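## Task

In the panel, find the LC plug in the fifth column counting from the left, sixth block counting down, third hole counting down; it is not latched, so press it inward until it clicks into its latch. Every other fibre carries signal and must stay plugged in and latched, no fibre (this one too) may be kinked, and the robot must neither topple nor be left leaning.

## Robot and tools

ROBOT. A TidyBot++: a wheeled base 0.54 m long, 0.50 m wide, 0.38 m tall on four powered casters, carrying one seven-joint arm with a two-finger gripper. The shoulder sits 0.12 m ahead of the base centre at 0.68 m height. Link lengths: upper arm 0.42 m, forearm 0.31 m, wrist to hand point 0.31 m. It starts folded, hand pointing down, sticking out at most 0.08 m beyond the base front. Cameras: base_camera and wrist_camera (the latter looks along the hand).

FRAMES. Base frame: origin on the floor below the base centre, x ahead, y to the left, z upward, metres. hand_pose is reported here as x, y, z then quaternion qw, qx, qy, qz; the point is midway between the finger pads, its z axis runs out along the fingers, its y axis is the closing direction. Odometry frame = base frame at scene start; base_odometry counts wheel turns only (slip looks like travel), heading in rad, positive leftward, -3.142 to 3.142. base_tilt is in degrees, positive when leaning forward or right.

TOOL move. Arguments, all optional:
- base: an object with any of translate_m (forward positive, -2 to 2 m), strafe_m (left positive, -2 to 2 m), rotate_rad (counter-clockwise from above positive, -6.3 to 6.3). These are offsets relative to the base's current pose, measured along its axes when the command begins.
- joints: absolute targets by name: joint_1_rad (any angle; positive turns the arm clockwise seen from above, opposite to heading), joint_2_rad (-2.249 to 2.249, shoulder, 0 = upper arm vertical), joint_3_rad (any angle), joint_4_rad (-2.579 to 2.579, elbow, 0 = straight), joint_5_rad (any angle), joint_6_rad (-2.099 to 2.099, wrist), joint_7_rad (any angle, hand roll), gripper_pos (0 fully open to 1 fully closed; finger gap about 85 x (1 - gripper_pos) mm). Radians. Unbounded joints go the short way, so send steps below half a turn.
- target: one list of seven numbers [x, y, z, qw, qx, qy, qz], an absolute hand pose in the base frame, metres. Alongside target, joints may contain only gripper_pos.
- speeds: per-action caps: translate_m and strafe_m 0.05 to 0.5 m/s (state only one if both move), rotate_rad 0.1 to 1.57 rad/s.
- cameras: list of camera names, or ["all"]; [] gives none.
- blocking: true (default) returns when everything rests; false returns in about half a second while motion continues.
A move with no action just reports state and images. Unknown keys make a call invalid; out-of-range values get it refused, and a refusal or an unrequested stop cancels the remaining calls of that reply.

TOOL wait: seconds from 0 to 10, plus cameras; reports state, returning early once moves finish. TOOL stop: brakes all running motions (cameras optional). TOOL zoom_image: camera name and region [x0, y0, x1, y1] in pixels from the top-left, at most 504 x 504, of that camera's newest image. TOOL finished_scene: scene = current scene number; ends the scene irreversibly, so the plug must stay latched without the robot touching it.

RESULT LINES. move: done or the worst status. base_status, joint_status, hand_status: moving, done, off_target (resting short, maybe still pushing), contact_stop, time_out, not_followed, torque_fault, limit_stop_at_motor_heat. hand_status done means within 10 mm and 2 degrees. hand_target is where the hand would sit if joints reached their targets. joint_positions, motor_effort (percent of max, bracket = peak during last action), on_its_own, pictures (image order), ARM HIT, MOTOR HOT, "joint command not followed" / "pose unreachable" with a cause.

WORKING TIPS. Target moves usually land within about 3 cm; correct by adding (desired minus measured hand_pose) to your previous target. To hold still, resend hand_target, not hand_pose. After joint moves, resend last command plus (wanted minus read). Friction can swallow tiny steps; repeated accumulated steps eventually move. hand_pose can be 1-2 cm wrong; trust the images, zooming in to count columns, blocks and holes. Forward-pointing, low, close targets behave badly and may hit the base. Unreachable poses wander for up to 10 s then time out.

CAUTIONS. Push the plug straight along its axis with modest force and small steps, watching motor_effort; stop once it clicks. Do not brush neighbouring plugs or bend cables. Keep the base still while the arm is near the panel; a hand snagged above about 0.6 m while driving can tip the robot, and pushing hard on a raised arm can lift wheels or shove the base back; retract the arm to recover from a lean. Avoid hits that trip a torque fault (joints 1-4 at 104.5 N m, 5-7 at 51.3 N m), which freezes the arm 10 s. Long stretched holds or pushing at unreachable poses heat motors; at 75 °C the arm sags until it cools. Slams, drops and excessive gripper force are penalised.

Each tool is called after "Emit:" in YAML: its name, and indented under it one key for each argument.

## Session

Emit:
move:

Scene clock: 0.00 s.
base_odometry: x=+0.000 y=+0.000 heading=+0.000
base_tilt: forward=+0.4 right=+0.2
base_status: not commanded
joint_positions: joint_1_rad=-0.002 joint_2_rad=-0.398 joint_3_rad=+3.190 joint_4_rad=-2.500 joint_5_rad=+0.048 joint_6_rad=-0.832 joint_7_rad=+1.571 gripper_pos=+0.000
joint_status: not commanded
motor_effort: joint_1_rad=+0 joint_2_rad=-2 joint_3_rad=+1 joint_4_rad=+14 joint_5_rad=+0 joint_6_rad=+2 joint_7_rad=+0
hand_pose: x=+0.2915 y=-0.0157 z=+0.6062 quat_wxyz=(+0.012, +0.994, -0.008, +0.104) (m; base frame)
hand_target: x=+0.2917 y=-0.0157 z=+0.6063 quat_wxyz=(+0.012, +0.994, -0.008, +0.104) (m; base frame)
hand_status: not commanded
pictures: base_camera, wrist_camera
Images, in order (width x height): base_camera 644x364, wrist_camera 644x476.

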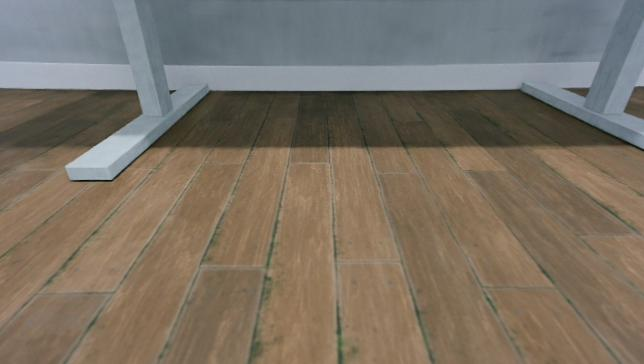

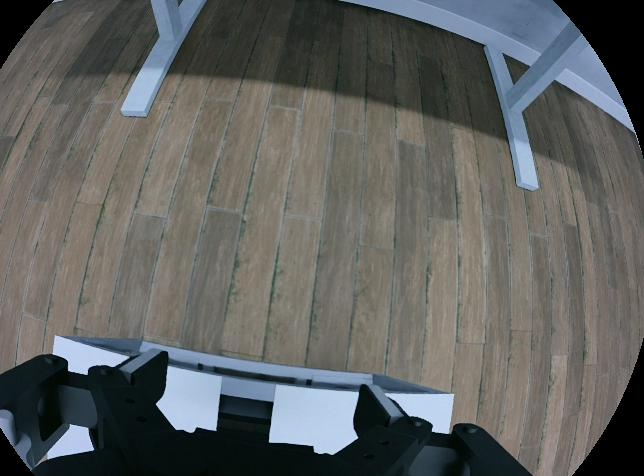

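Emit:
move:
  joints: {"joint_1_rad": 0.0, "joint_2_rad": -0.353, "joint_3_rad": 3.146, "joint_4_rad": -2.553, "joint_5_rad": -0.03, "joint_6_rad": 0.67, "gripper_pos": 0.65}
  cameras: ["wrist_camera"]

Scene clock: 3.87 s.
move: done
base_odometry: x=+0.000 y=+0.000 heading=+0.000
base_tilt: forward=+0.3 right=+0.2
base_status: not commanded
joint_positions: joint_1_rad=-0.002 joint_2_rad=-0.372 joint_3_rad=+3.166 joint_4_rad=-2.545 joint_5_rad=+0.040 joint_6_rad=+0.624 joint_7_rad=+1.571 gripper_pos=+0.650
joint_status: all done
motor_effort: joint_1_rad=+0(2) joint_2_rad=-7(8) joint_3_rad=+1(2) joint_4_rad=+18(19) joint_5_rad=+0(1) joint_6_rad=+10(10) joint_7_rad=-1(1)
hand_pose: x=+0.5366 y=-0.0020 z=+0.9023 quat_wxyz=(+0.008, +0.699, +0.009, +0.715) (m; base frame)
hand_target: x=+0.5387 y=-0.0065 z=+0.9043 quat_wxyz=(-0.001, +0.692, -0.017, +0.721) (m; base frame)
hand_status: not commanded
pictures: wrist_camera
Images, in order (width x height): wrist_camera 644x476.

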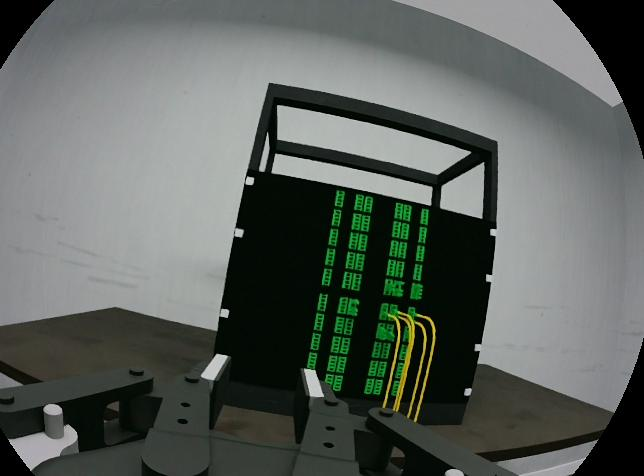

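Emit:
zoom_image:
  camera: "wrist_camera"
  region: [300, 180, 450, 300]

Emit:
zoom_image:
  camera: "wrist_camera"
  region: [300, 270, 450, 420]

Emit:
zoom_image:
  camera: "wrist_camera"
  region: [370, 290, 430, 350]

Scaled by 3.360.

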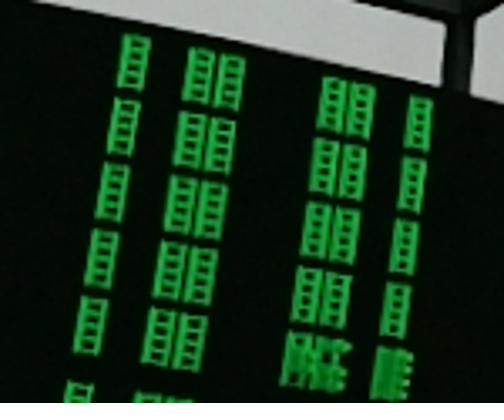

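Scaled by 3.360.

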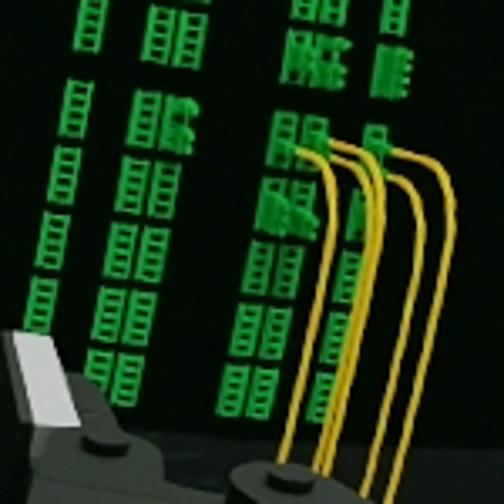

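Scaled by 8.400.

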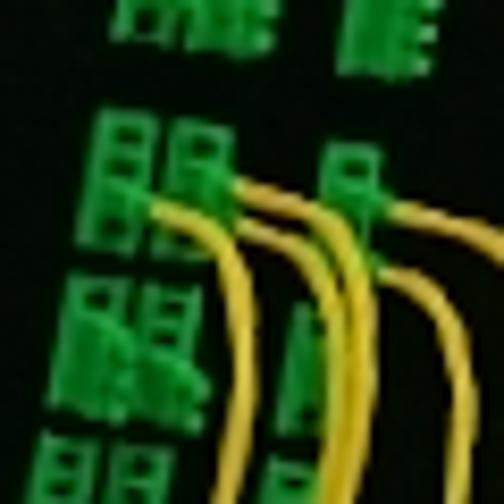

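Emit:
move:
  base: {"translate_m": 0.18, "strafe_m": -0.19}
  cameras: ["wrist_camera"]

Emit:
zoom_image:
  camera: "wrist_camera"
  region: [230, 180, 430, 380]

Scene clock: 38.53 s.
move: done
base_odometry: x=+0.180 y=-0.190 heading=+0.001
base_tilt: forward=+0.4 right=+0.3
base_status: done
joint_positions: joint_1_rad=-0.002 joint_2_rad=-0.362 joint_3_rad=+3.161 joint_4_rad=-2.548 joint_5_rad=+0.037 joint_6_rad=+0.629 joint_7_rad=+1.571 gripper_pos=+0.650
joint_status: not commanded
motor_effort: joint_1_rad=+0(1) joint_2_rad=-7(9) joint_3_rad=+1(2) joint_4_rad=+18(19) joint_5_rad=+0(1) joint_6_rad=+10(10) joint_7_rad=-1(1)
hand_pose: x=+0.5383 y=+0.0001 z=+0.8979 quat_wxyz=(+0.006, +0.703, +0.010, +0.712) (m; base frame)
hand_target: x=+0.5387 y=-0.0065 z=+0.9043 quat_wxyz=(-0.001, +0.692, -0.017, +0.721) (m; base frame)
hand_status: not commanded
pictures: wrist_camera
Images, in order (width x height): wrist_camera 644x476.

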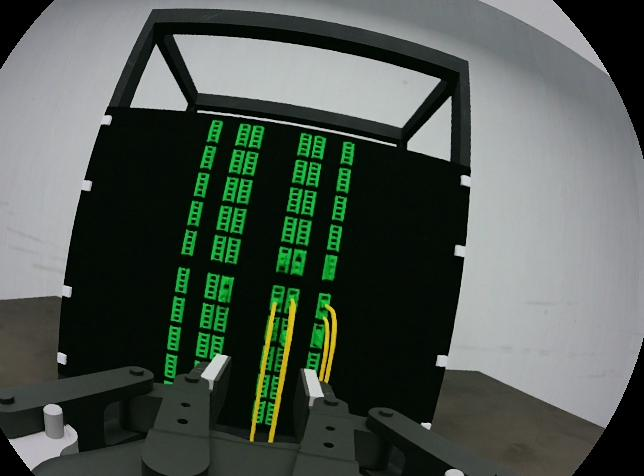

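Scaled by 2.520.

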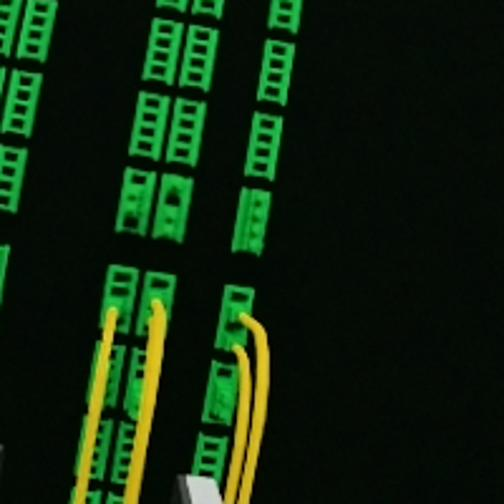

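Emit:
zoom_image:
  camera: "wrist_camera"
  region: [260, 235, 350, 325]

Emit:
zoom_image:
  camera: "wrist_camera"
  region: [240, 280, 350, 390]

Scaled by 5.600.

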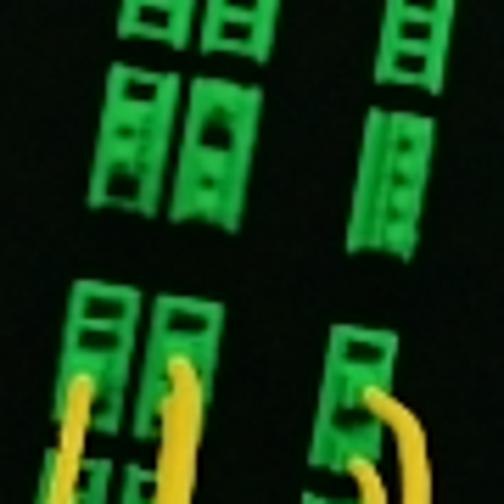

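Scaled by 4.582.

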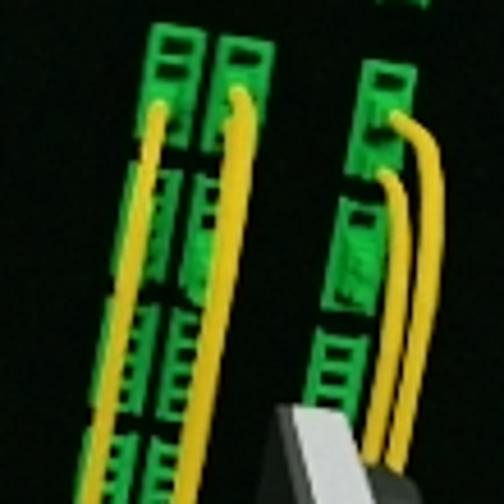

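Emit:
move:
  cameras: ["base_camera","wrist_camera"]

Scene clock: 58.73 s.
base_odometry: x=+0.180 y=-0.190 heading=+0.001
base_tilt: forward=+0.4 right=+0.2
base_status: done
joint_positions: joint_1_rad=-0.002 joint_2_rad=-0.362 joint_3_rad=+3.161 joint_4_rad=-2.548 joint_5_rad=+0.037 joint_6_rad=+0.629 joint_7_rad=+1.571 gripper_pos=+0.650
joint_status: not commanded
motor_effort: joint_1_rad=+0(1) joint_2_rad=-7(9) joint_3_rad=+1(2) joint_4_rad=+18(19) joint_5_rad=+0(1) joint_6_rad=+9(10) joint_7_rad=-1(1)
hand_pose: x=+0.5383 y=+0.0001 z=+0.8979 quat_wxyz=(+0.006, +0.703, +0.010, +0.712) (m; base frame)
hand_target: x=+0.5387 y=-0.0065 z=+0.9043 quat_wxyz=(-0.001, +0.692, -0.017, +0.721) (m; base frame)
hand_status: not commanded
pictures: base_camera, wrist_camera
Images, in order (width x height): base_camera 644x364, wrist_camera 644x476.

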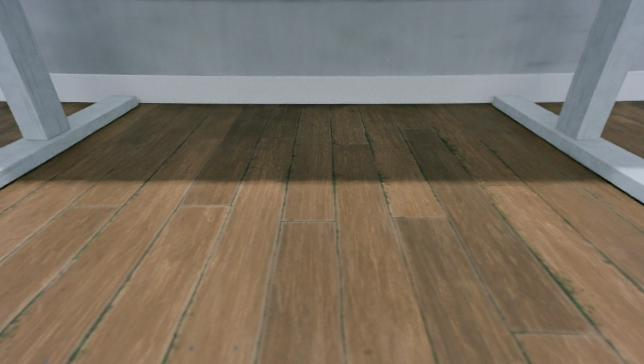

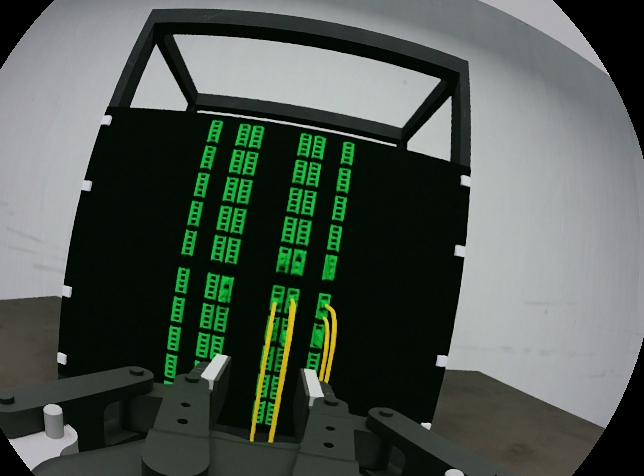

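Emit:
zoom_image:
  camera: "wrist_camera"
  region: [250, 230, 350, 330]

Emit:
zoom_image:
  camera: "wrist_camera"
  region: [268, 275, 312, 319]

Scaled by 5.040.

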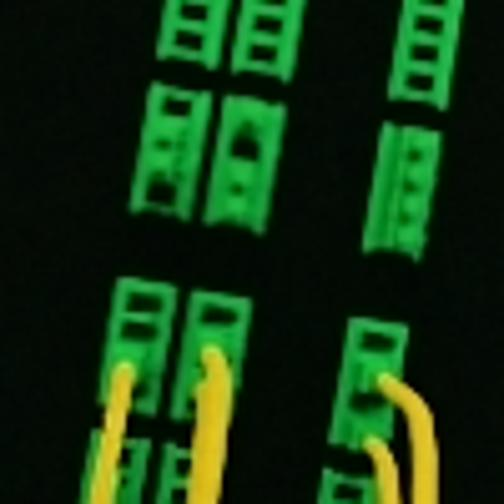

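Scaled by 11.455.

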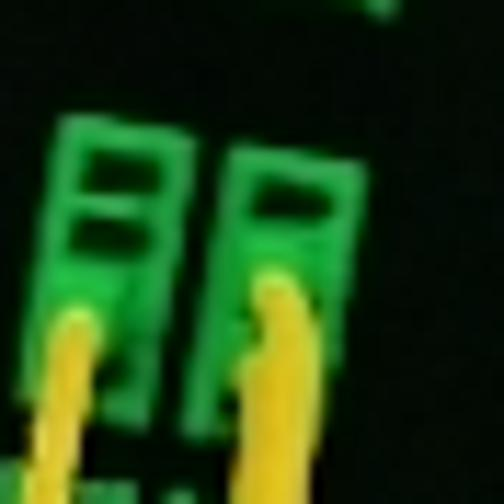

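Emit:
move:
  base: {"translate_m": 0.2, "strafe_m": 0.362}
  joints: {"joint_1_rad": 0.684}
  cameras: ["wrist_camera"]

Scene clock: 77.97 s.
move: done
base_odometry: x=+0.380 y=+0.172 heading=+0.000
base_tilt: forward=+0.3 right=+0.2
base_status: done
joint_positions: joint_1_rad=+0.666 joint_2_rad=-0.361 joint_3_rad=+3.159 joint_4_rad=-2.548 joint_5_rad=+0.037 joint_6_rad=+0.630 joint_7_rad=+1.571 gripper_pos=+0.650
joint_status: all done
motor_effort: joint_1_rad=+0(2) joint_2_rad=-7(9) joint_3_rad=+1(2) joint_4_rad=+18(19) joint_5_rad=+0(1) joint_6_rad=+9(10) joint_7_rad=-1(1)
hand_pose: x=+0.4484 y=-0.2592 z=+0.8981 quat_wxyz=(+0.239, +0.667, -0.220, +0.671) (m; base frame)
hand_target: x=+0.4402 y=-0.2703 z=+0.9043 quat_wxyz=(+0.241, +0.647, -0.248, +0.680) (m; base frame)
hand_status: not commanded
pictures: wrist_camera
Images, in order (width x height): wrist_camera 644x476.

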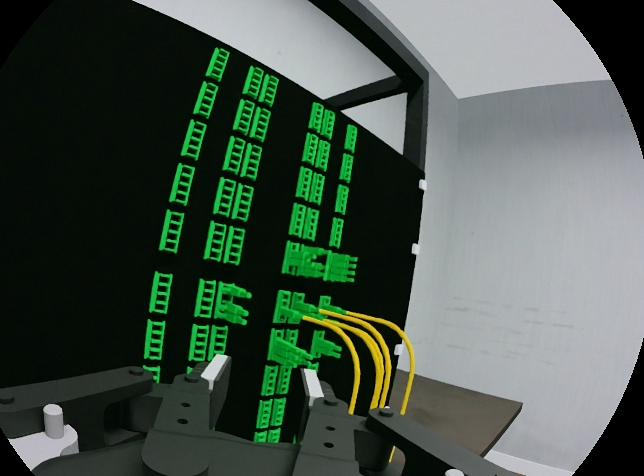

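Emit:
zoom_image:
  camera: "wrist_camera"
  region: [270, 235, 370, 335]

Emit:
zoom_image:
  camera: "wrist_camera"
  region: [275, 280, 335, 340]

Scaled by 5.040.

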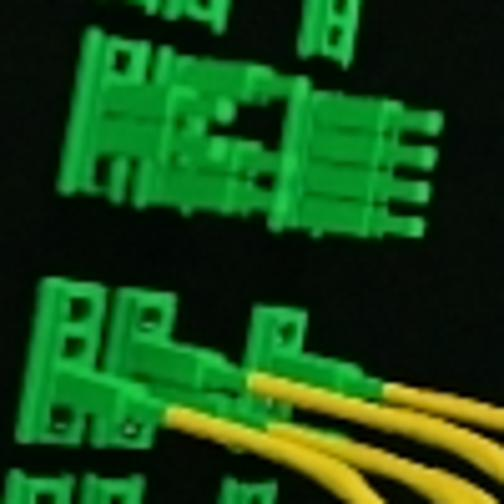

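Scaled by 8.400.

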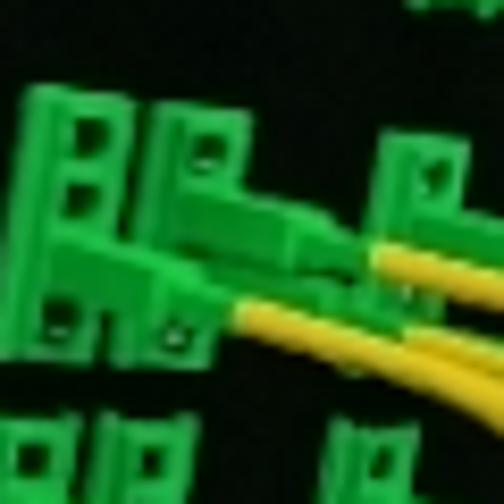

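Emit:
zoom_image:
  camera: "wrist_camera"
  region: [278, 236, 328, 286]

Scaled by 10.080.

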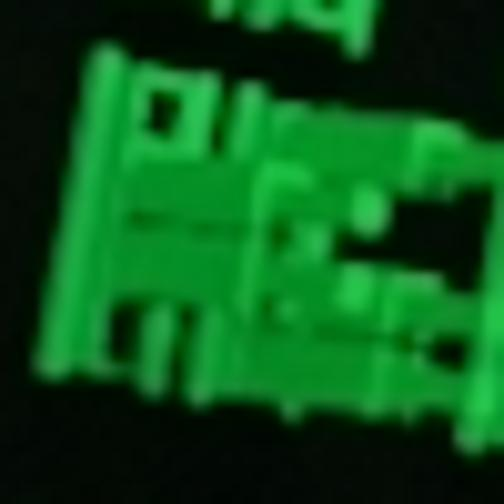

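Emit:
move:
  base: {"translate_m": -0.18, "strafe_m": -0.40}
  cameras: []

Emit:
move:
  joints: {"joint_1_rad": -0.01, "joint_2_rad": -0.14, "joint_4_rad": -1.39, "joint_6_rad": -1.42, "joint_7_rad": 1.594, "gripper_pos": 0.9}
  cameras: ["wrist_camera"]

Scene clock: 142.90 s.
move: done
base_odometry: x=+0.200 y=-0.228 heading=+0.001
base_tilt: forward=+0.4 right=+0.3
base_status: done
joint_positions: joint_1_rad=+0.670 joint_2_rad=-0.360 joint_3_rad=+3.156 joint_4_rad=-2.549 joint_5_rad=+0.035 joint_6_rad=+0.632 joint_7_rad=+1.571 gripper_pos=+0.650
joint_status: not commanded
motor_effort: joint_1_rad=+0(1) joint_2_rad=-7(8) joint_3_rad=+1(3) joint_4_rad=+18(19) joint_5_rad=-1(1) joint_6_rad=+9(10) joint_7_rad=+0(1)
hand_pose: x=+0.4482 y=-0.2596 z=+0.8975 quat_wxyz=(+0.239, +0.667, -0.221, +0.670) (m; base frame)
hand_target: x=+0.4402 y=-0.2703 z=+0.9043 quat_wxyz=(+0.241, +0.647, -0.248, +0.680) (m; base frame)
hand_status: not commanded
pictures: none
No camera images: "cameras" was empty.

Scene clock: 145.97 s.
move: done
base_odometry: x=+0.200 y=-0.228 heading=+0.001
base_tilt: forward=+0.3 right=+0.2
base_status: not commanded
joint_positions: joint_1_rad=+0.008 joint_2_rad=-0.159 joint_3_rad=+3.156 joint_4_rad=-1.405 joint_5_rad=+0.035 joint_6_rad=-1.357 joint_7_rad=+1.571 gripper_pos=+0.900
joint_status: all done
motor_effort: joint_1_rad=+0(1) joint_2_rad=-14(15) joint_3_rad=+1(1) joint_4_rad=+17(22) joint_5_rad=+0(1) joint_6_rad=+5(11) joint_7_rad=+0(2)
hand_pose: x=+0.5097 y=-0.0184 z=+0.9306 quat_wxyz=(+0.019, +0.964, -0.012, +0.266) (m; base frame)
hand_target: x=+0.5000 y=+0.0126 z=+0.9204 quat_wxyz=(-0.013, +0.972, +0.015, +0.234) (m; base frame)
hand_status: not commanded
pictures: wrist_camera
Images, in order (width x height): wrist_camera 644x476.

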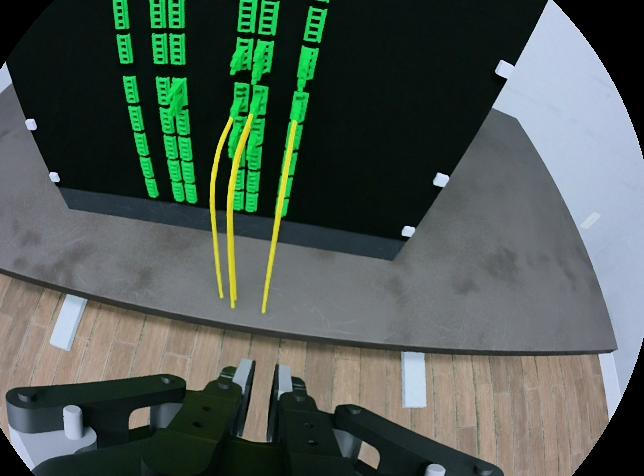

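Emit:
move:
  joints: {"joint_5_rad": -0.06, "joint_7_rad": 1.64, "gripper_pos": 0.92}
  cameras: ["wrist_camera"]

Scene clock: 159.67 s.
move: done
base_odometry: x=+0.200 y=-0.228 heading=+0.001
base_tilt: forward=+0.4 right=+0.3
base_status: not commanded
joint_positions: joint_1_rad=+0.006 joint_2_rad=-0.159 joint_3_rad=+3.156 joint_4_rad=-1.405 joint_5_rad=+0.003 joint_6_rad=-1.361 joint_7_rad=+1.602 gripper_pos=+0.920
joint_status: all done
motor_effort: joint_1_rad=+0(1) joint_2_rad=-14(15) joint_3_rad=+1(2) joint_4_rad=+17(18) joint_5_rad=+0(1) joint_6_rad=+5(6) joint_7_rad=+0(1)
hand_pose: x=+0.5091 y=-0.0081 z=+0.9299 quat_wxyz=(+0.007, +0.964, +0.005, +0.264) (m; base frame)
hand_target: x=+0.4998 y=+0.0218 z=+0.9208 quat_wxyz=(-0.023, +0.971, +0.039, +0.234) (m; base frame)
hand_status: not commanded
pictures: wrist_camera
Images, in order (width x height): wrist_camera 644x476.

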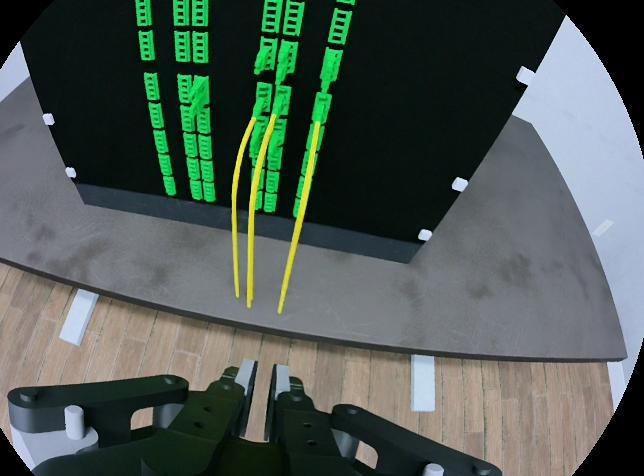

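Emit:
zoom_image:
  camera: "wrist_camera"
  region: [225, 60, 335, 170]

Scaled by 4.582.

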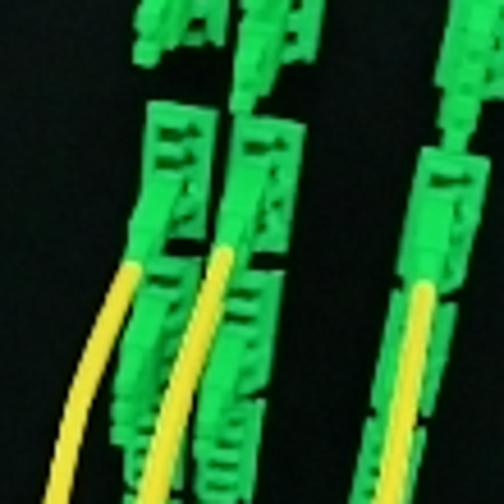

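Emit:
move:
  base: {"translate_m": 0.1, "strafe_m": 0.017}
  speeds: {"translate_m": 0.15}
  cameras: ["wrist_camera"]

Scene clock: 180.73 s.
move: done
base_odometry: x=+0.301 y=-0.211 heading=+0.001
base_tilt: forward=+0.4 right=+0.3
base_status: done
joint_positions: joint_1_rad=+0.005 joint_2_rad=-0.145 joint_3_rad=+3.156 joint_4_rad=-1.403 joint_5_rad=+0.003 joint_6_rad=-1.364 joint_7_rad=+1.602 gripper_pos=+0.920
joint_status: not commanded
motor_effort: joint_1_rad=+0(1) joint_2_rad=-15(17) joint_3_rad=+1(1) joint_4_rad=+17(19) joint_5_rad=+0(1) joint_6_rad=+4(6) joint_7_rad=+0(1)
hand_pose: x=+0.5120 y=-0.0078 z=+0.9245 quat_wxyz=(+0.007, +0.966, +0.005, +0.257) (m; base frame)
hand_target: x=+0.4998 y=+0.0218 z=+0.9208 quat_wxyz=(-0.023, +0.971, +0.039, +0.234) (m; base frame)
hand_status: not commanded
pictures: wrist_camera
Images, in order (width x height): wrist_camera 644x476.

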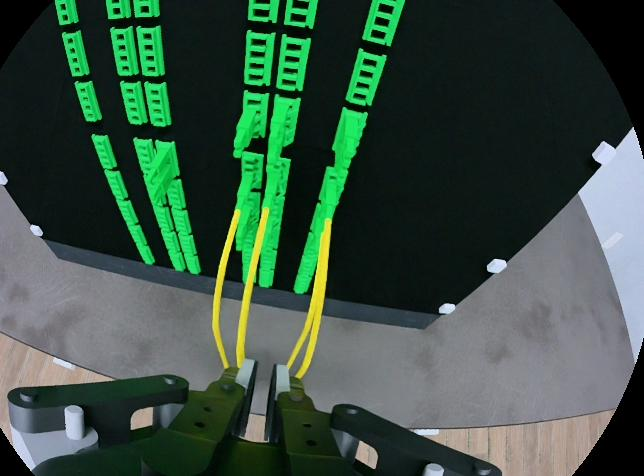

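Emit:
move:
  base: {"strafe_m": 0.012}
  speeds: {"strafe_m": 0.05}
  cameras: ["wrist_camera"]

Emit:
zoom_image:
  camera: "wrist_camera"
  region: [205, 130, 355, 290]

Scene clock: 193.73 s.
move: done
base_odometry: x=+0.301 y=-0.199 heading=+0.001
base_tilt: forward=+0.4 right=+0.2
base_status: done
joint_positions: joint_1_rad=+0.002 joint_2_rad=-0.145 joint_3_rad=+3.155 joint_4_rad=-1.403 joint_5_rad=+0.002 joint_6_rad=-1.364 joint_7_rad=+1.602 gripper_pos=+0.920
joint_status: not commanded
motor_effort: joint_1_rad=+0(2) joint_2_rad=-15(16) joint_3_rad=+1(3) joint_4_rad=+18(18) joint_5_rad=+0(2) joint_6_rad=+5(5) joint_7_rad=+0(1)
hand_pose: x=+0.5121 y=-0.0059 z=+0.9245 quat_wxyz=(+0.006, +0.966, +0.007, +0.257) (m; base frame)
hand_target: x=+0.4998 y=+0.0218 z=+0.9208 quat_wxyz=(-0.023, +0.971, +0.039, +0.234) (m; base frame)
hand_status: not commanded
pictures: wrist_camera
Images, in order (width x height): wrist_camera 644x476.

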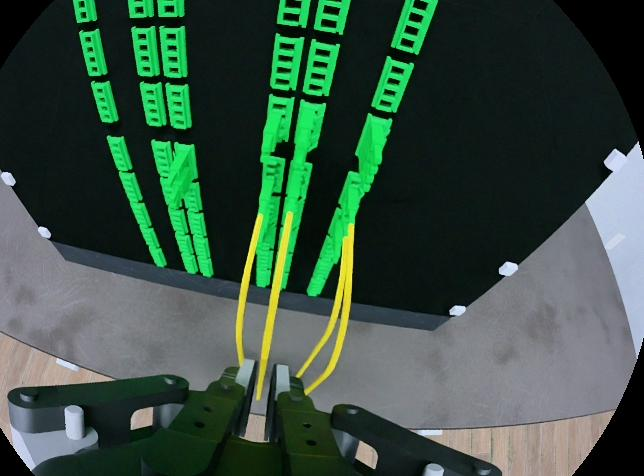

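Scaled by 3.150.

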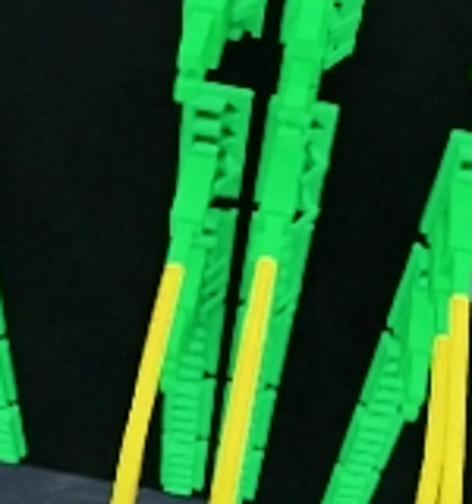

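Emit:
move:
  base: {"translate_m": 0.02}
  speeds: {"translate_m": 0.05}
  cameras: ["wrist_camera"]

Emit:
zoom_image:
  camera: "wrist_camera"
  region: [205, 210, 355, 420]

Scene clock: 200.70 s.
move: done
base_odometry: x=+0.321 y=-0.199 heading=+0.001
base_tilt: forward=+0.3 right=+0.2
base_status: done
joint_positions: joint_1_rad=+0.002 joint_2_rad=-0.144 joint_3_rad=+3.155 joint_4_rad=-1.403 joint_5_rad=+0.002 joint_6_rad=-1.365 joint_7_rad=+1.602 gripper_pos=+0.920
joint_status: not commanded
motor_effort: joint_1_rad=+0(1) joint_2_rad=-15(18) joint_3_rad=+1(2) joint_4_rad=+18(18) joint_5_rad=+0(1) joint_6_rad=+4(6) joint_7_rad=+0(1)
hand_pose: x=+0.5123 y=-0.0059 z=+0.9242 quat_wxyz=(+0.006, +0.967, +0.007, +0.256) (m; base frame)
hand_target: x=+0.4998 y=+0.0218 z=+0.9208 quat_wxyz=(-0.023, +0.971, +0.039, +0.234) (m; base frame)
hand_status: not commanded
pictures: wrist_camera
Images, in order (width x height): wrist_camera 644x476.

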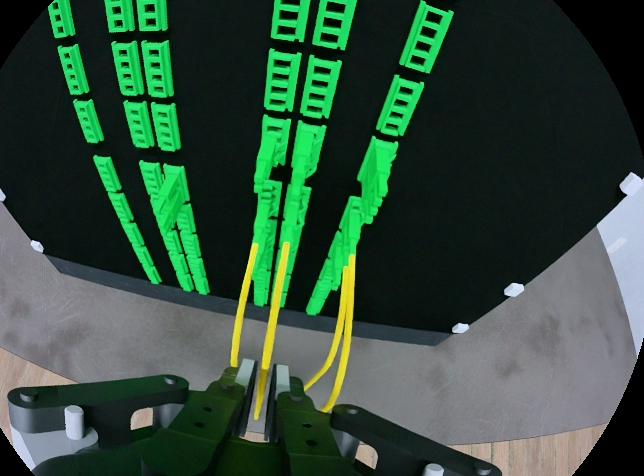

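Scaled by 2.400.

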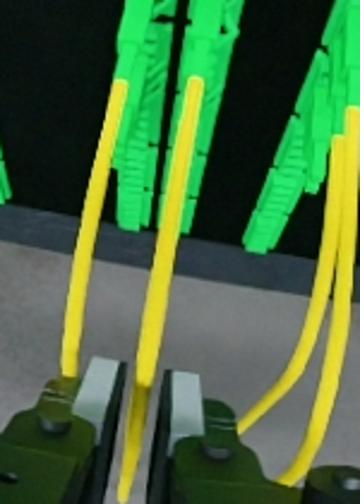

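Emit:
zoom_image:
  camera: "wrist_camera"
  region: [205, 340, 325, 430]

Scaled by 4.200.

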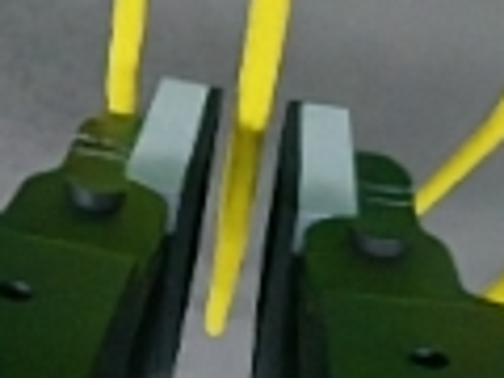

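Emit:
move:
  base: {"translate_m": -0.06}
  speeds: {"translate_m": 0.2}
  cameras: []

Emit:
move:
  joints: {"joint_4_rad": -1.445, "joint_6_rad": -1.285}
  cameras: ["wrist_camera"]

Scene clock: 250.73 s.
move: done
base_odometry: x=+0.261 y=-0.199 heading=+0.001
base_tilt: forward=+0.3 right=+0.3
base_status: done
joint_positions: joint_1_rad=+0.002 joint_2_rad=-0.142 joint_3_rad=+3.155 joint_4_rad=-1.402 joint_5_rad=+0.001 joint_6_rad=-1.367 joint_7_rad=+1.602 gripper_pos=+0.920
joint_status: not commanded
motor_effort: joint_1_rad=+0(1) joint_2_rad=-15(18) joint_3_rad=+1(3) joint_4_rad=+17(18) joint_5_rad=+0(1) joint_6_rad=+5(6) joint_7_rad=+0(1)
hand_pose: x=+0.5121 y=-0.0054 z=+0.9233 quat_wxyz=(+0.005, +0.967, +0.007, +0.254) (m; base frame)
hand_target: x=+0.4998 y=+0.0218 z=+0.9208 quat_wxyz=(-0.023, +0.971, +0.039, +0.234) (m; base frame)
hand_status: not commanded
pictures: none
No camera images: "cameras" was empty.

Scene clock: 251.50 s.
move: done
base_odometry: x=+0.261 y=-0.199 heading=+0.001
base_tilt: forward=+0.4 right=+0.2
base_status: not commanded
joint_positions: joint_1_rad=+0.002 joint_2_rad=-0.141 joint_3_rad=+3.155 joint_4_rad=-1.440 joint_5_rad=+0.001 joint_6_rad=-1.304 joint_7_rad=+1.602 gripper_pos=+0.920
joint_status: all done
motor_effort: joint_1_rad=+0(0) joint_2_rad=-16(16) joint_3_rad=+1(1) joint_4_rad=+18(19) joint_5_rad=+0(1) joint_6_rad=+5(6) joint_7_rad=+0(1)
hand_pose: x=+0.5225 y=-0.0056 z=+0.9158 quat_wxyz=(+0.006, +0.964, +0.007, +0.266) (m; base frame)
hand_target: x=+0.5265 y=+0.0214 z=+0.9165 quat_wxyz=(-0.022, +0.961, +0.036, +0.273) (m; base frame)
hand_status: not commanded
pictures: wrist_camera
Images, in order (width x height): wrist_camera 644x476.

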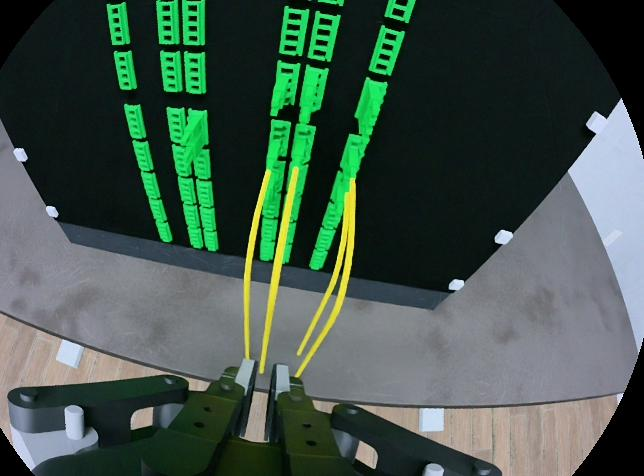

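Emit:
move:
  joints: {"joint_4_rad": -1.457, "joint_6_rad": -1.195}
  cameras: []

Scene clock: 255.90 s.
move: done
base_odometry: x=+0.261 y=-0.199 heading=+0.001
base_tilt: forward=+0.3 right=+0.3
base_status: not commanded
joint_positions: joint_1_rad=+0.002 joint_2_rad=-0.141 joint_3_rad=+3.155 joint_4_rad=-1.451 joint_5_rad=+0.001 joint_6_rad=-1.217 joint_7_rad=+1.602 gripper_pos=+0.920
joint_status: all done
motor_effort: joint_1_rad=+0(1) joint_2_rad=-16(17) joint_3_rad=+1(1) joint_4_rad=+18(19) joint_5_rad=+0(1) joint_6_rad=+5(7) joint_7_rad=+0(1)
hand_pose: x=+0.5432 y=-0.0059 z=+0.9255 quat_wxyz=(+0.006, +0.953, +0.007, +0.303) (m; base frame)
hand_target: x=+0.5477 y=+0.0210 z=+0.9263 quat_wxyz=(-0.020, +0.950, +0.034, +0.310) (m; base frame)
hand_status: not commanded
pictures: none
No camera images: "cameras" was empty.

Emit:
move:
  joints: {"joint_4_rad": -1.468}
  base: {"translate_m": 0.03}
  speeds: {"translate_m": 0.1}
  cameras: ["wrist_camera"]

Scene clock: 259.07 s.
move: done
base_odometry: x=+0.291 y=-0.198 heading=+0.001
base_tilt: forward=+0.3 right=+0.2
base_status: done
joint_positions: joint_1_rad=+0.002 joint_2_rad=-0.135 joint_3_rad=+3.155 joint_4_rad=-1.460 joint_5_rad=+0.000 joint_6_rad=-1.217 joint_7_rad=+1.602 gripper_pos=+0.920
joint_status: all done
motor_effort: joint_1_rad=+0(1) joint_2_rad=-16(19) joint_3_rad=+1(3) joint_4_rad=+18(19) joint_5_rad=-1(1) joint_6_rad=+6(7) joint_7_rad=+0(2)
hand_pose: x=+0.5432 y=-0.0057 z=+0.9181 quat_wxyz=(+0.006, +0.955, +0.007, +0.295) (m; base frame)
hand_target: x=+0.5458 y=+0.0210 z=+0.9210 quat_wxyz=(-0.021, +0.952, +0.034, +0.305) (m; base frame)
hand_status: not commanded
pictures: wrist_camera
Images, in order (width x height): wrist_camera 644x476.

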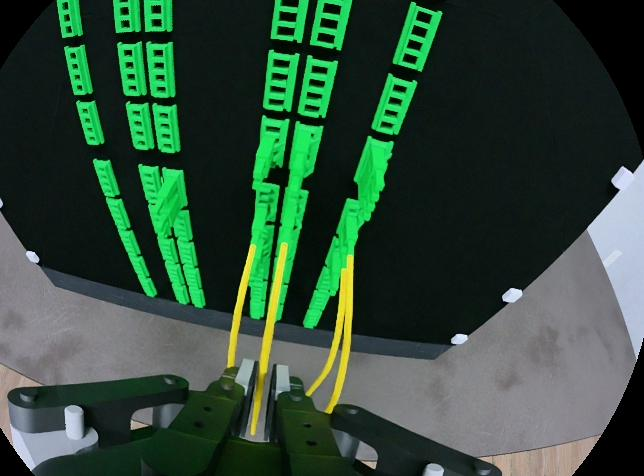

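Emit:
move:
  joints: {"joint_4_rad": -1.441}
  base: {"translate_m": 0.01}
  speeds: {"translate_m": 0.05}
  cameras: ["wrist_camera"]

Emit:
zoom_image:
  camera: "wrist_camera"
  region: [205, 220, 325, 430]

Scene clock: 262.53 s.
move: done
base_odometry: x=+0.300 y=-0.198 heading=+0.001
base_tilt: forward=+0.4 right=+0.3
base_status: done
joint_positions: joint_1_rad=+0.002 joint_2_rad=-0.134 joint_3_rad=+3.155 joint_4_rad=-1.446 joint_5_rad=+0.000 joint_6_rad=-1.217 joint_7_rad=+1.602 gripper_pos=+0.920
joint_status: all done
motor_effort: joint_1_rad=+0(1) joint_2_rad=-16(19) joint_3_rad=+1(2) joint_4_rad=+18(20) joint_5_rad=-1(1) joint_6_rad=+6(7) joint_7_rad=+0(1)
hand_pose: x=+0.5459 y=-0.0057 z=+0.9244 quat_wxyz=(+0.006, +0.953, +0.007, +0.301) (m; base frame)
hand_target: x=+0.5504 y=+0.0210 z=+0.9341 quat_wxyz=(-0.020, +0.947, +0.034, +0.318) (m; base frame)
hand_status: not commanded
pictures: wrist_camera
Images, in order (width x height): wrist_camera 644x476.

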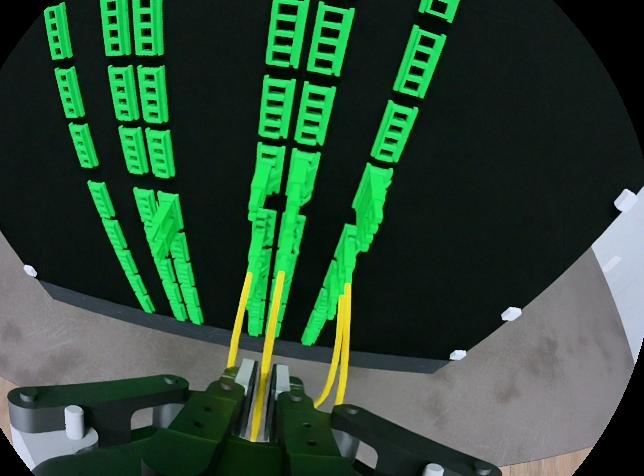

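Scaled by 2.400.

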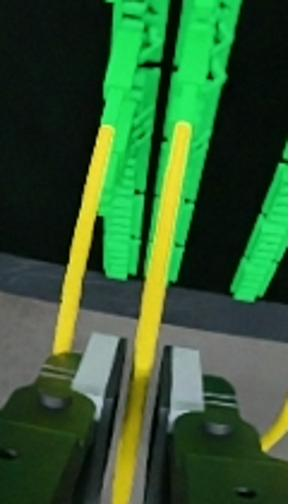

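Emit:
zoom_image:
  camera: "wrist_camera"
  region: [235, 350, 300, 400]

Scaled by 7.754.

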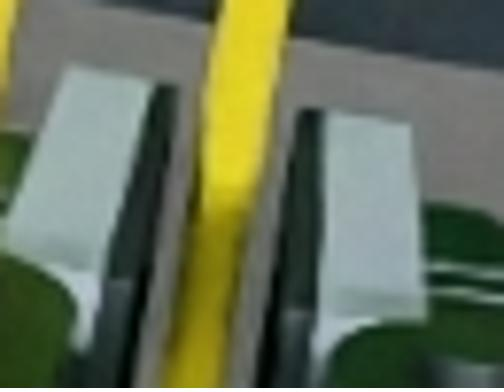

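Emit:
zoom_image:
  camera: "wrist_camera"
  region: [235, 240, 305, 300]

Scaled by 7.200.

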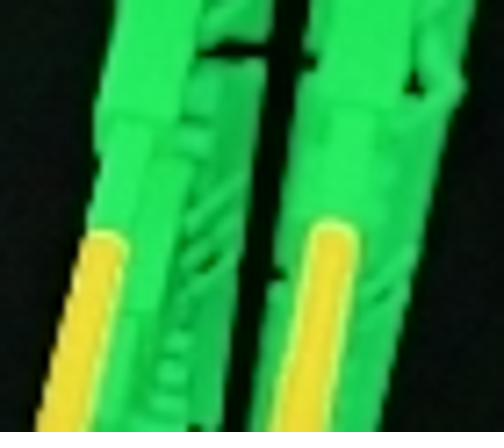

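Emit:
move:
  base: {"translate_m": 0.012, "strafe_m": -0.0015}
  speeds: {"translate_m": 0.05}
  cameras: ["wrist_camera"]

Emit:
zoom_image:
  camera: "wrist_camera"
  region: [220, 260, 320, 400]

Scene clock: 293.43 s.
move: done
base_odometry: x=+0.312 y=-0.199 heading=+0.002
base_tilt: forward=+0.3 right=+0.3
base_status: done
joint_positions: joint_1_rad=+0.002 joint_2_rad=-0.133 joint_3_rad=+3.155 joint_4_rad=-1.446 joint_5_rad=+0.000 joint_6_rad=-1.217 joint_7_rad=+1.602 gripper_pos=+0.920
joint_status: not commanded
motor_effort: joint_1_rad=+0(1) joint_2_rad=-16(18) joint_3_rad=+1(2) joint_4_rad=+18(19) joint_5_rad=+0(1) joint_6_rad=+6(7) joint_7_rad=+0(1)
hand_pose: x=+0.5461 y=-0.0057 z=+0.9241 quat_wxyz=(+0.006, +0.954, +0.007, +0.301) (m; base frame)
hand_target: x=+0.5504 y=+0.0210 z=+0.9341 quat_wxyz=(-0.020, +0.947, +0.034, +0.318) (m; base frame)
hand_status: not commanded
pictures: wrist_camera
Images, in order (width x height): wrist_camera 644x476.

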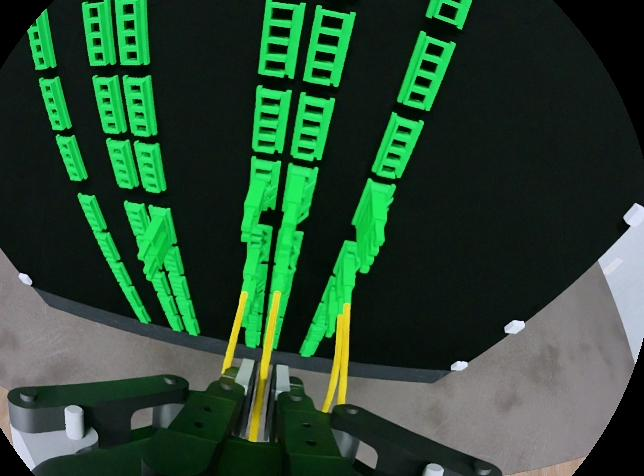

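Scaled by 3.600.

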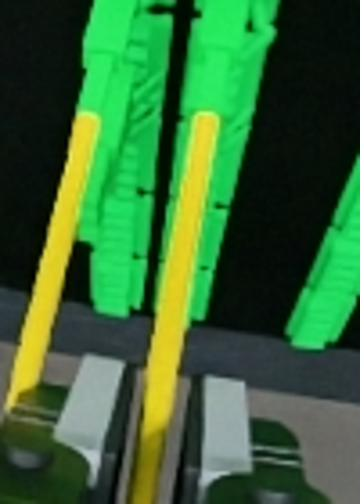

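Emit:
move:
  base: {"translate_m": 0.01, "strafe_m": -0.001}
  joints: {"joint_4_rad": -1.462}
  speeds: {"translate_m": 0.05}
  cameras: ["wrist_camera"]

Emit:
zoom_image:
  camera: "wrist_camera"
  region: [220, 270, 320, 400]

Scene clock: 299.43 s.
move: done
base_odometry: x=+0.323 y=-0.200 heading=+0.002
base_tilt: forward=+0.4 right=+0.3
base_status: done
joint_positions: joint_1_rad=+0.002 joint_2_rad=-0.131 joint_3_rad=+3.155 joint_4_rad=-1.457 joint_5_rad=+0.000 joint_6_rad=-1.217 joint_7_rad=+1.602 gripper_pos=+0.920
joint_status: all done
motor_effort: joint_1_rad=+0(1) joint_2_rad=-16(19) joint_3_rad=+1(2) joint_4_rad=+18(19) joint_5_rad=-1(1) joint_6_rad=+6(7) joint_7_rad=-1(1)
hand_pose: x=+0.5447 y=-0.0056 z=+0.9178 quat_wxyz=(+0.006, +0.956, +0.007, +0.295) (m; base frame)
hand_target: x=+0.5468 y=+0.0210 z=+0.9239 quat_wxyz=(-0.020, +0.951, +0.034, +0.308) (m; base frame)
hand_status: not commanded
pictures: wrist_camera
Images, in order (width x height): wrist_camera 644x476.

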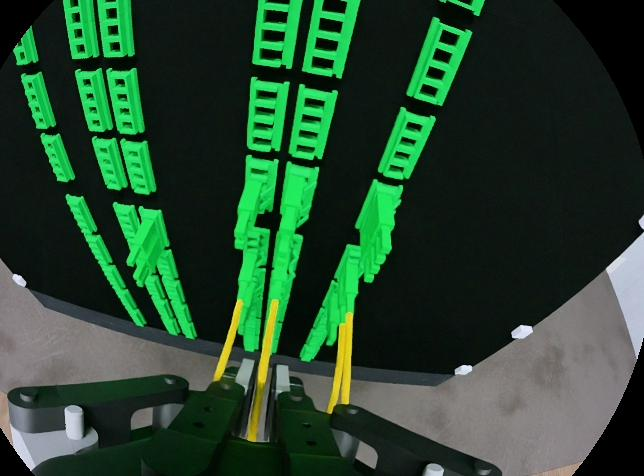

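Scaled by 3.877.

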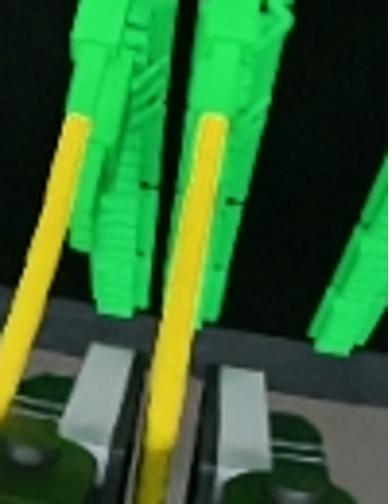

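Emit:
move:
  base: {"translate_m": 0.01}
  joints: {"joint_4_rad": -1.445}
  speeds: {"translate_m": 0.05}
  cameras: ["wrist_camera"]

Emit:
zoom_image:
  camera: "wrist_camera"
  region: [220, 280, 320, 400]

Scene clock: 314.43 s.
move: done
base_odometry: x=+0.333 y=-0.200 heading=+0.002
base_tilt: forward=+0.3 right=+0.3
base_status: done
joint_positions: joint_1_rad=+0.002 joint_2_rad=-0.130 joint_3_rad=+3.155 joint_4_rad=-1.451 joint_5_rad=+0.000 joint_6_rad=-1.217 joint_7_rad=+1.602 gripper_pos=+0.920
joint_status: all done
motor_effort: joint_1_rad=-1(1) joint_2_rad=-16(18) joint_3_rad=+0(1) joint_4_rad=+19(20) joint_5_rad=-1(1) joint_6_rad=+6(7) joint_7_rad=-1(1)
hand_pose: x=+0.5460 y=-0.0056 z=+0.9208 quat_wxyz=(+0.006, +0.955, +0.007, +0.298) (m; base frame)
hand_target: x=+0.5497 y=+0.0210 z=+0.9322 quat_wxyz=(-0.020, +0.948, +0.034, +0.316) (m; base frame)
hand_status: not commanded
pictures: wrist_camera
Images, in order (width x height): wrist_camera 644x476.

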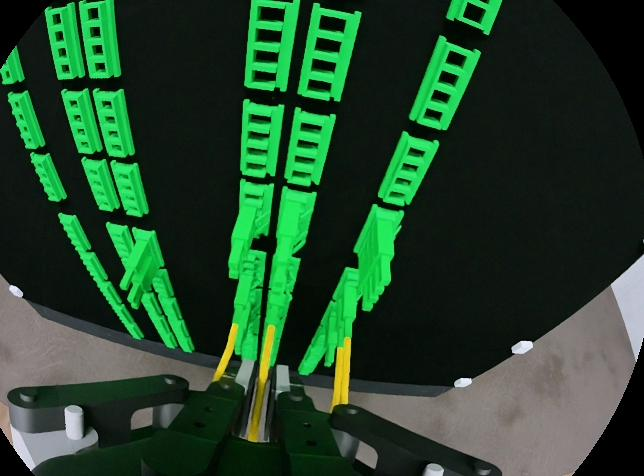

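Scaled by 4.200.

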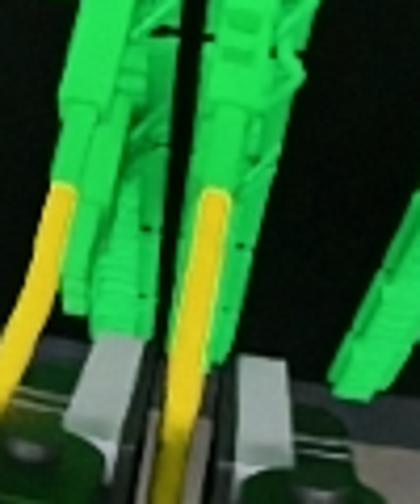

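Emit:
move:
  base: {"translate_m": 0.006}
  joints: {"gripper_pos": 0.93}
  speeds: {"translate_m": 0.05}
  cameras: ["wrist_camera"]

Emit:
zoom_image:
  camera: "wrist_camera"
  region: [220, 290, 320, 400]

Scene clock: 322.40 s.
move: done
base_odometry: x=+0.339 y=-0.200 heading=+0.003
base_tilt: forward=+0.4 right=+0.3
base_status: done
joint_positions: joint_1_rad=+0.002 joint_2_rad=-0.131 joint_3_rad=+3.155 joint_4_rad=-1.451 joint_5_rad=+0.000 joint_6_rad=-1.217 joint_7_rad=+1.602 gripper_pos=+0.930
joint_status: all done
motor_effort: joint_1_rad=-2(3) joint_2_rad=-16(20) joint_3_rad=-2(2) joint_4_rad=+18(20) joint_5_rad=-3(3) joint_6_rad=+5(7) joint_7_rad=-1(1)
hand_pose: x=+0.5458 y=-0.0056 z=+0.9211 quat_wxyz=(+0.006, +0.955, +0.007, +0.298) (m; base frame)
hand_target: x=+0.5497 y=+0.0210 z=+0.9322 quat_wxyz=(-0.020, +0.948, +0.034, +0.316) (m; base frame)
hand_status: not commanded
pictures: wrist_camera
Images, in order (width x height): wrist_camera 644x476.

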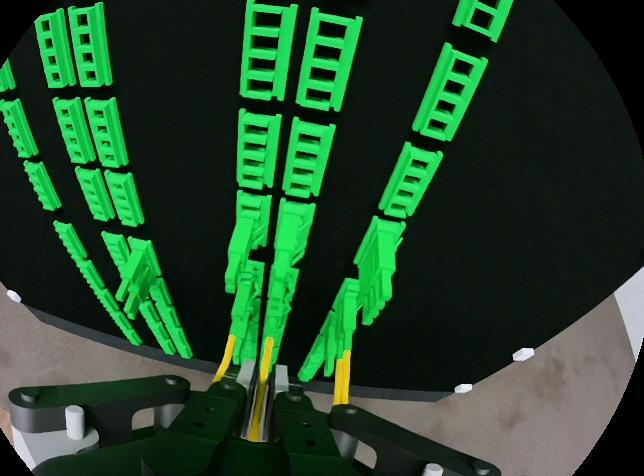

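Scaled by 4.582.

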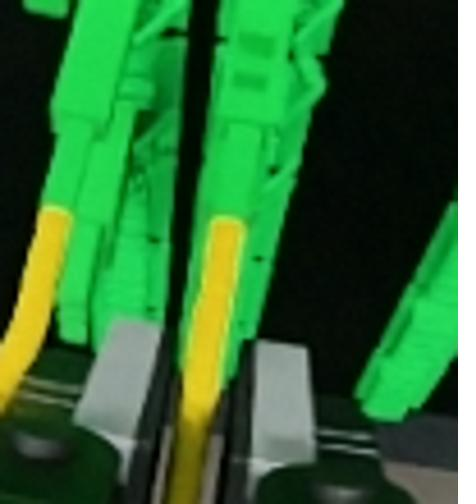

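Emit:
wait:
  seconds: 0.5
  cameras: []

Emit:
zoom_image:
  camera: "wrist_camera"
  region: [205, 320, 285, 400]

Scene clock: 325.17 s.
base_odometry: x=+0.339 y=-0.200 heading=+0.003
base_tilt: forward=+0.4 right=+0.2
base_status: done
joint_positions: joint_1_rad=+0.002 joint_2_rad=-0.131 joint_3_rad=+3.155 joint_4_rad=-1.451 joint_5_rad=+0.000 joint_6_rad=-1.217 joint_7_rad=+1.602 gripper_pos=+0.930
joint_status: all done
motor_effort: joint_1_rad=-3(3) joint_2_rad=-16(20) joint_3_rad=-2(2) joint_4_rad=+19(20) joint_5_rad=-3(3) joint_6_rad=+6(7) joint_7_rad=+0(1)
hand_pose: x=+0.5458 y=-0.0056 z=+0.9211 quat_wxyz=(+0.006, +0.955, +0.007, +0.298) (m; base frame)
hand_target: x=+0.5497 y=+0.0210 z=+0.9322 quat_wxyz=(-0.020, +0.948, +0.034, +0.316) (m; base frame)
hand_status: not commanded
wait: 0.50 s; at rest from the start
pictures: none
No camera images: "cameras" was empty.

Scaled by 6.300.

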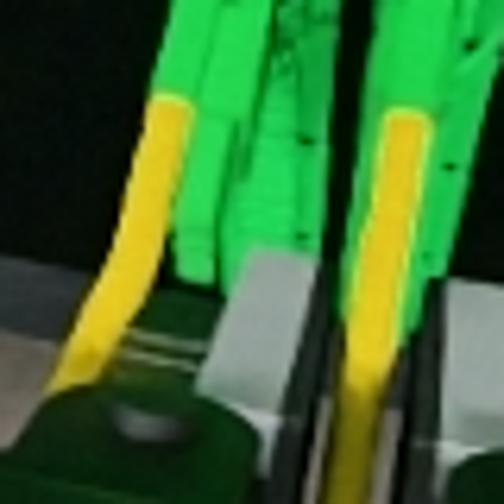

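Emit:
zoom_image:
  camera: "wrist_camera"
  region: [205, 180, 325, 300]

Scaled by 4.200.

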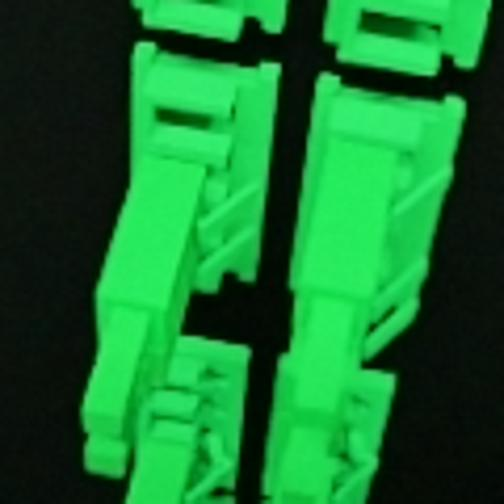

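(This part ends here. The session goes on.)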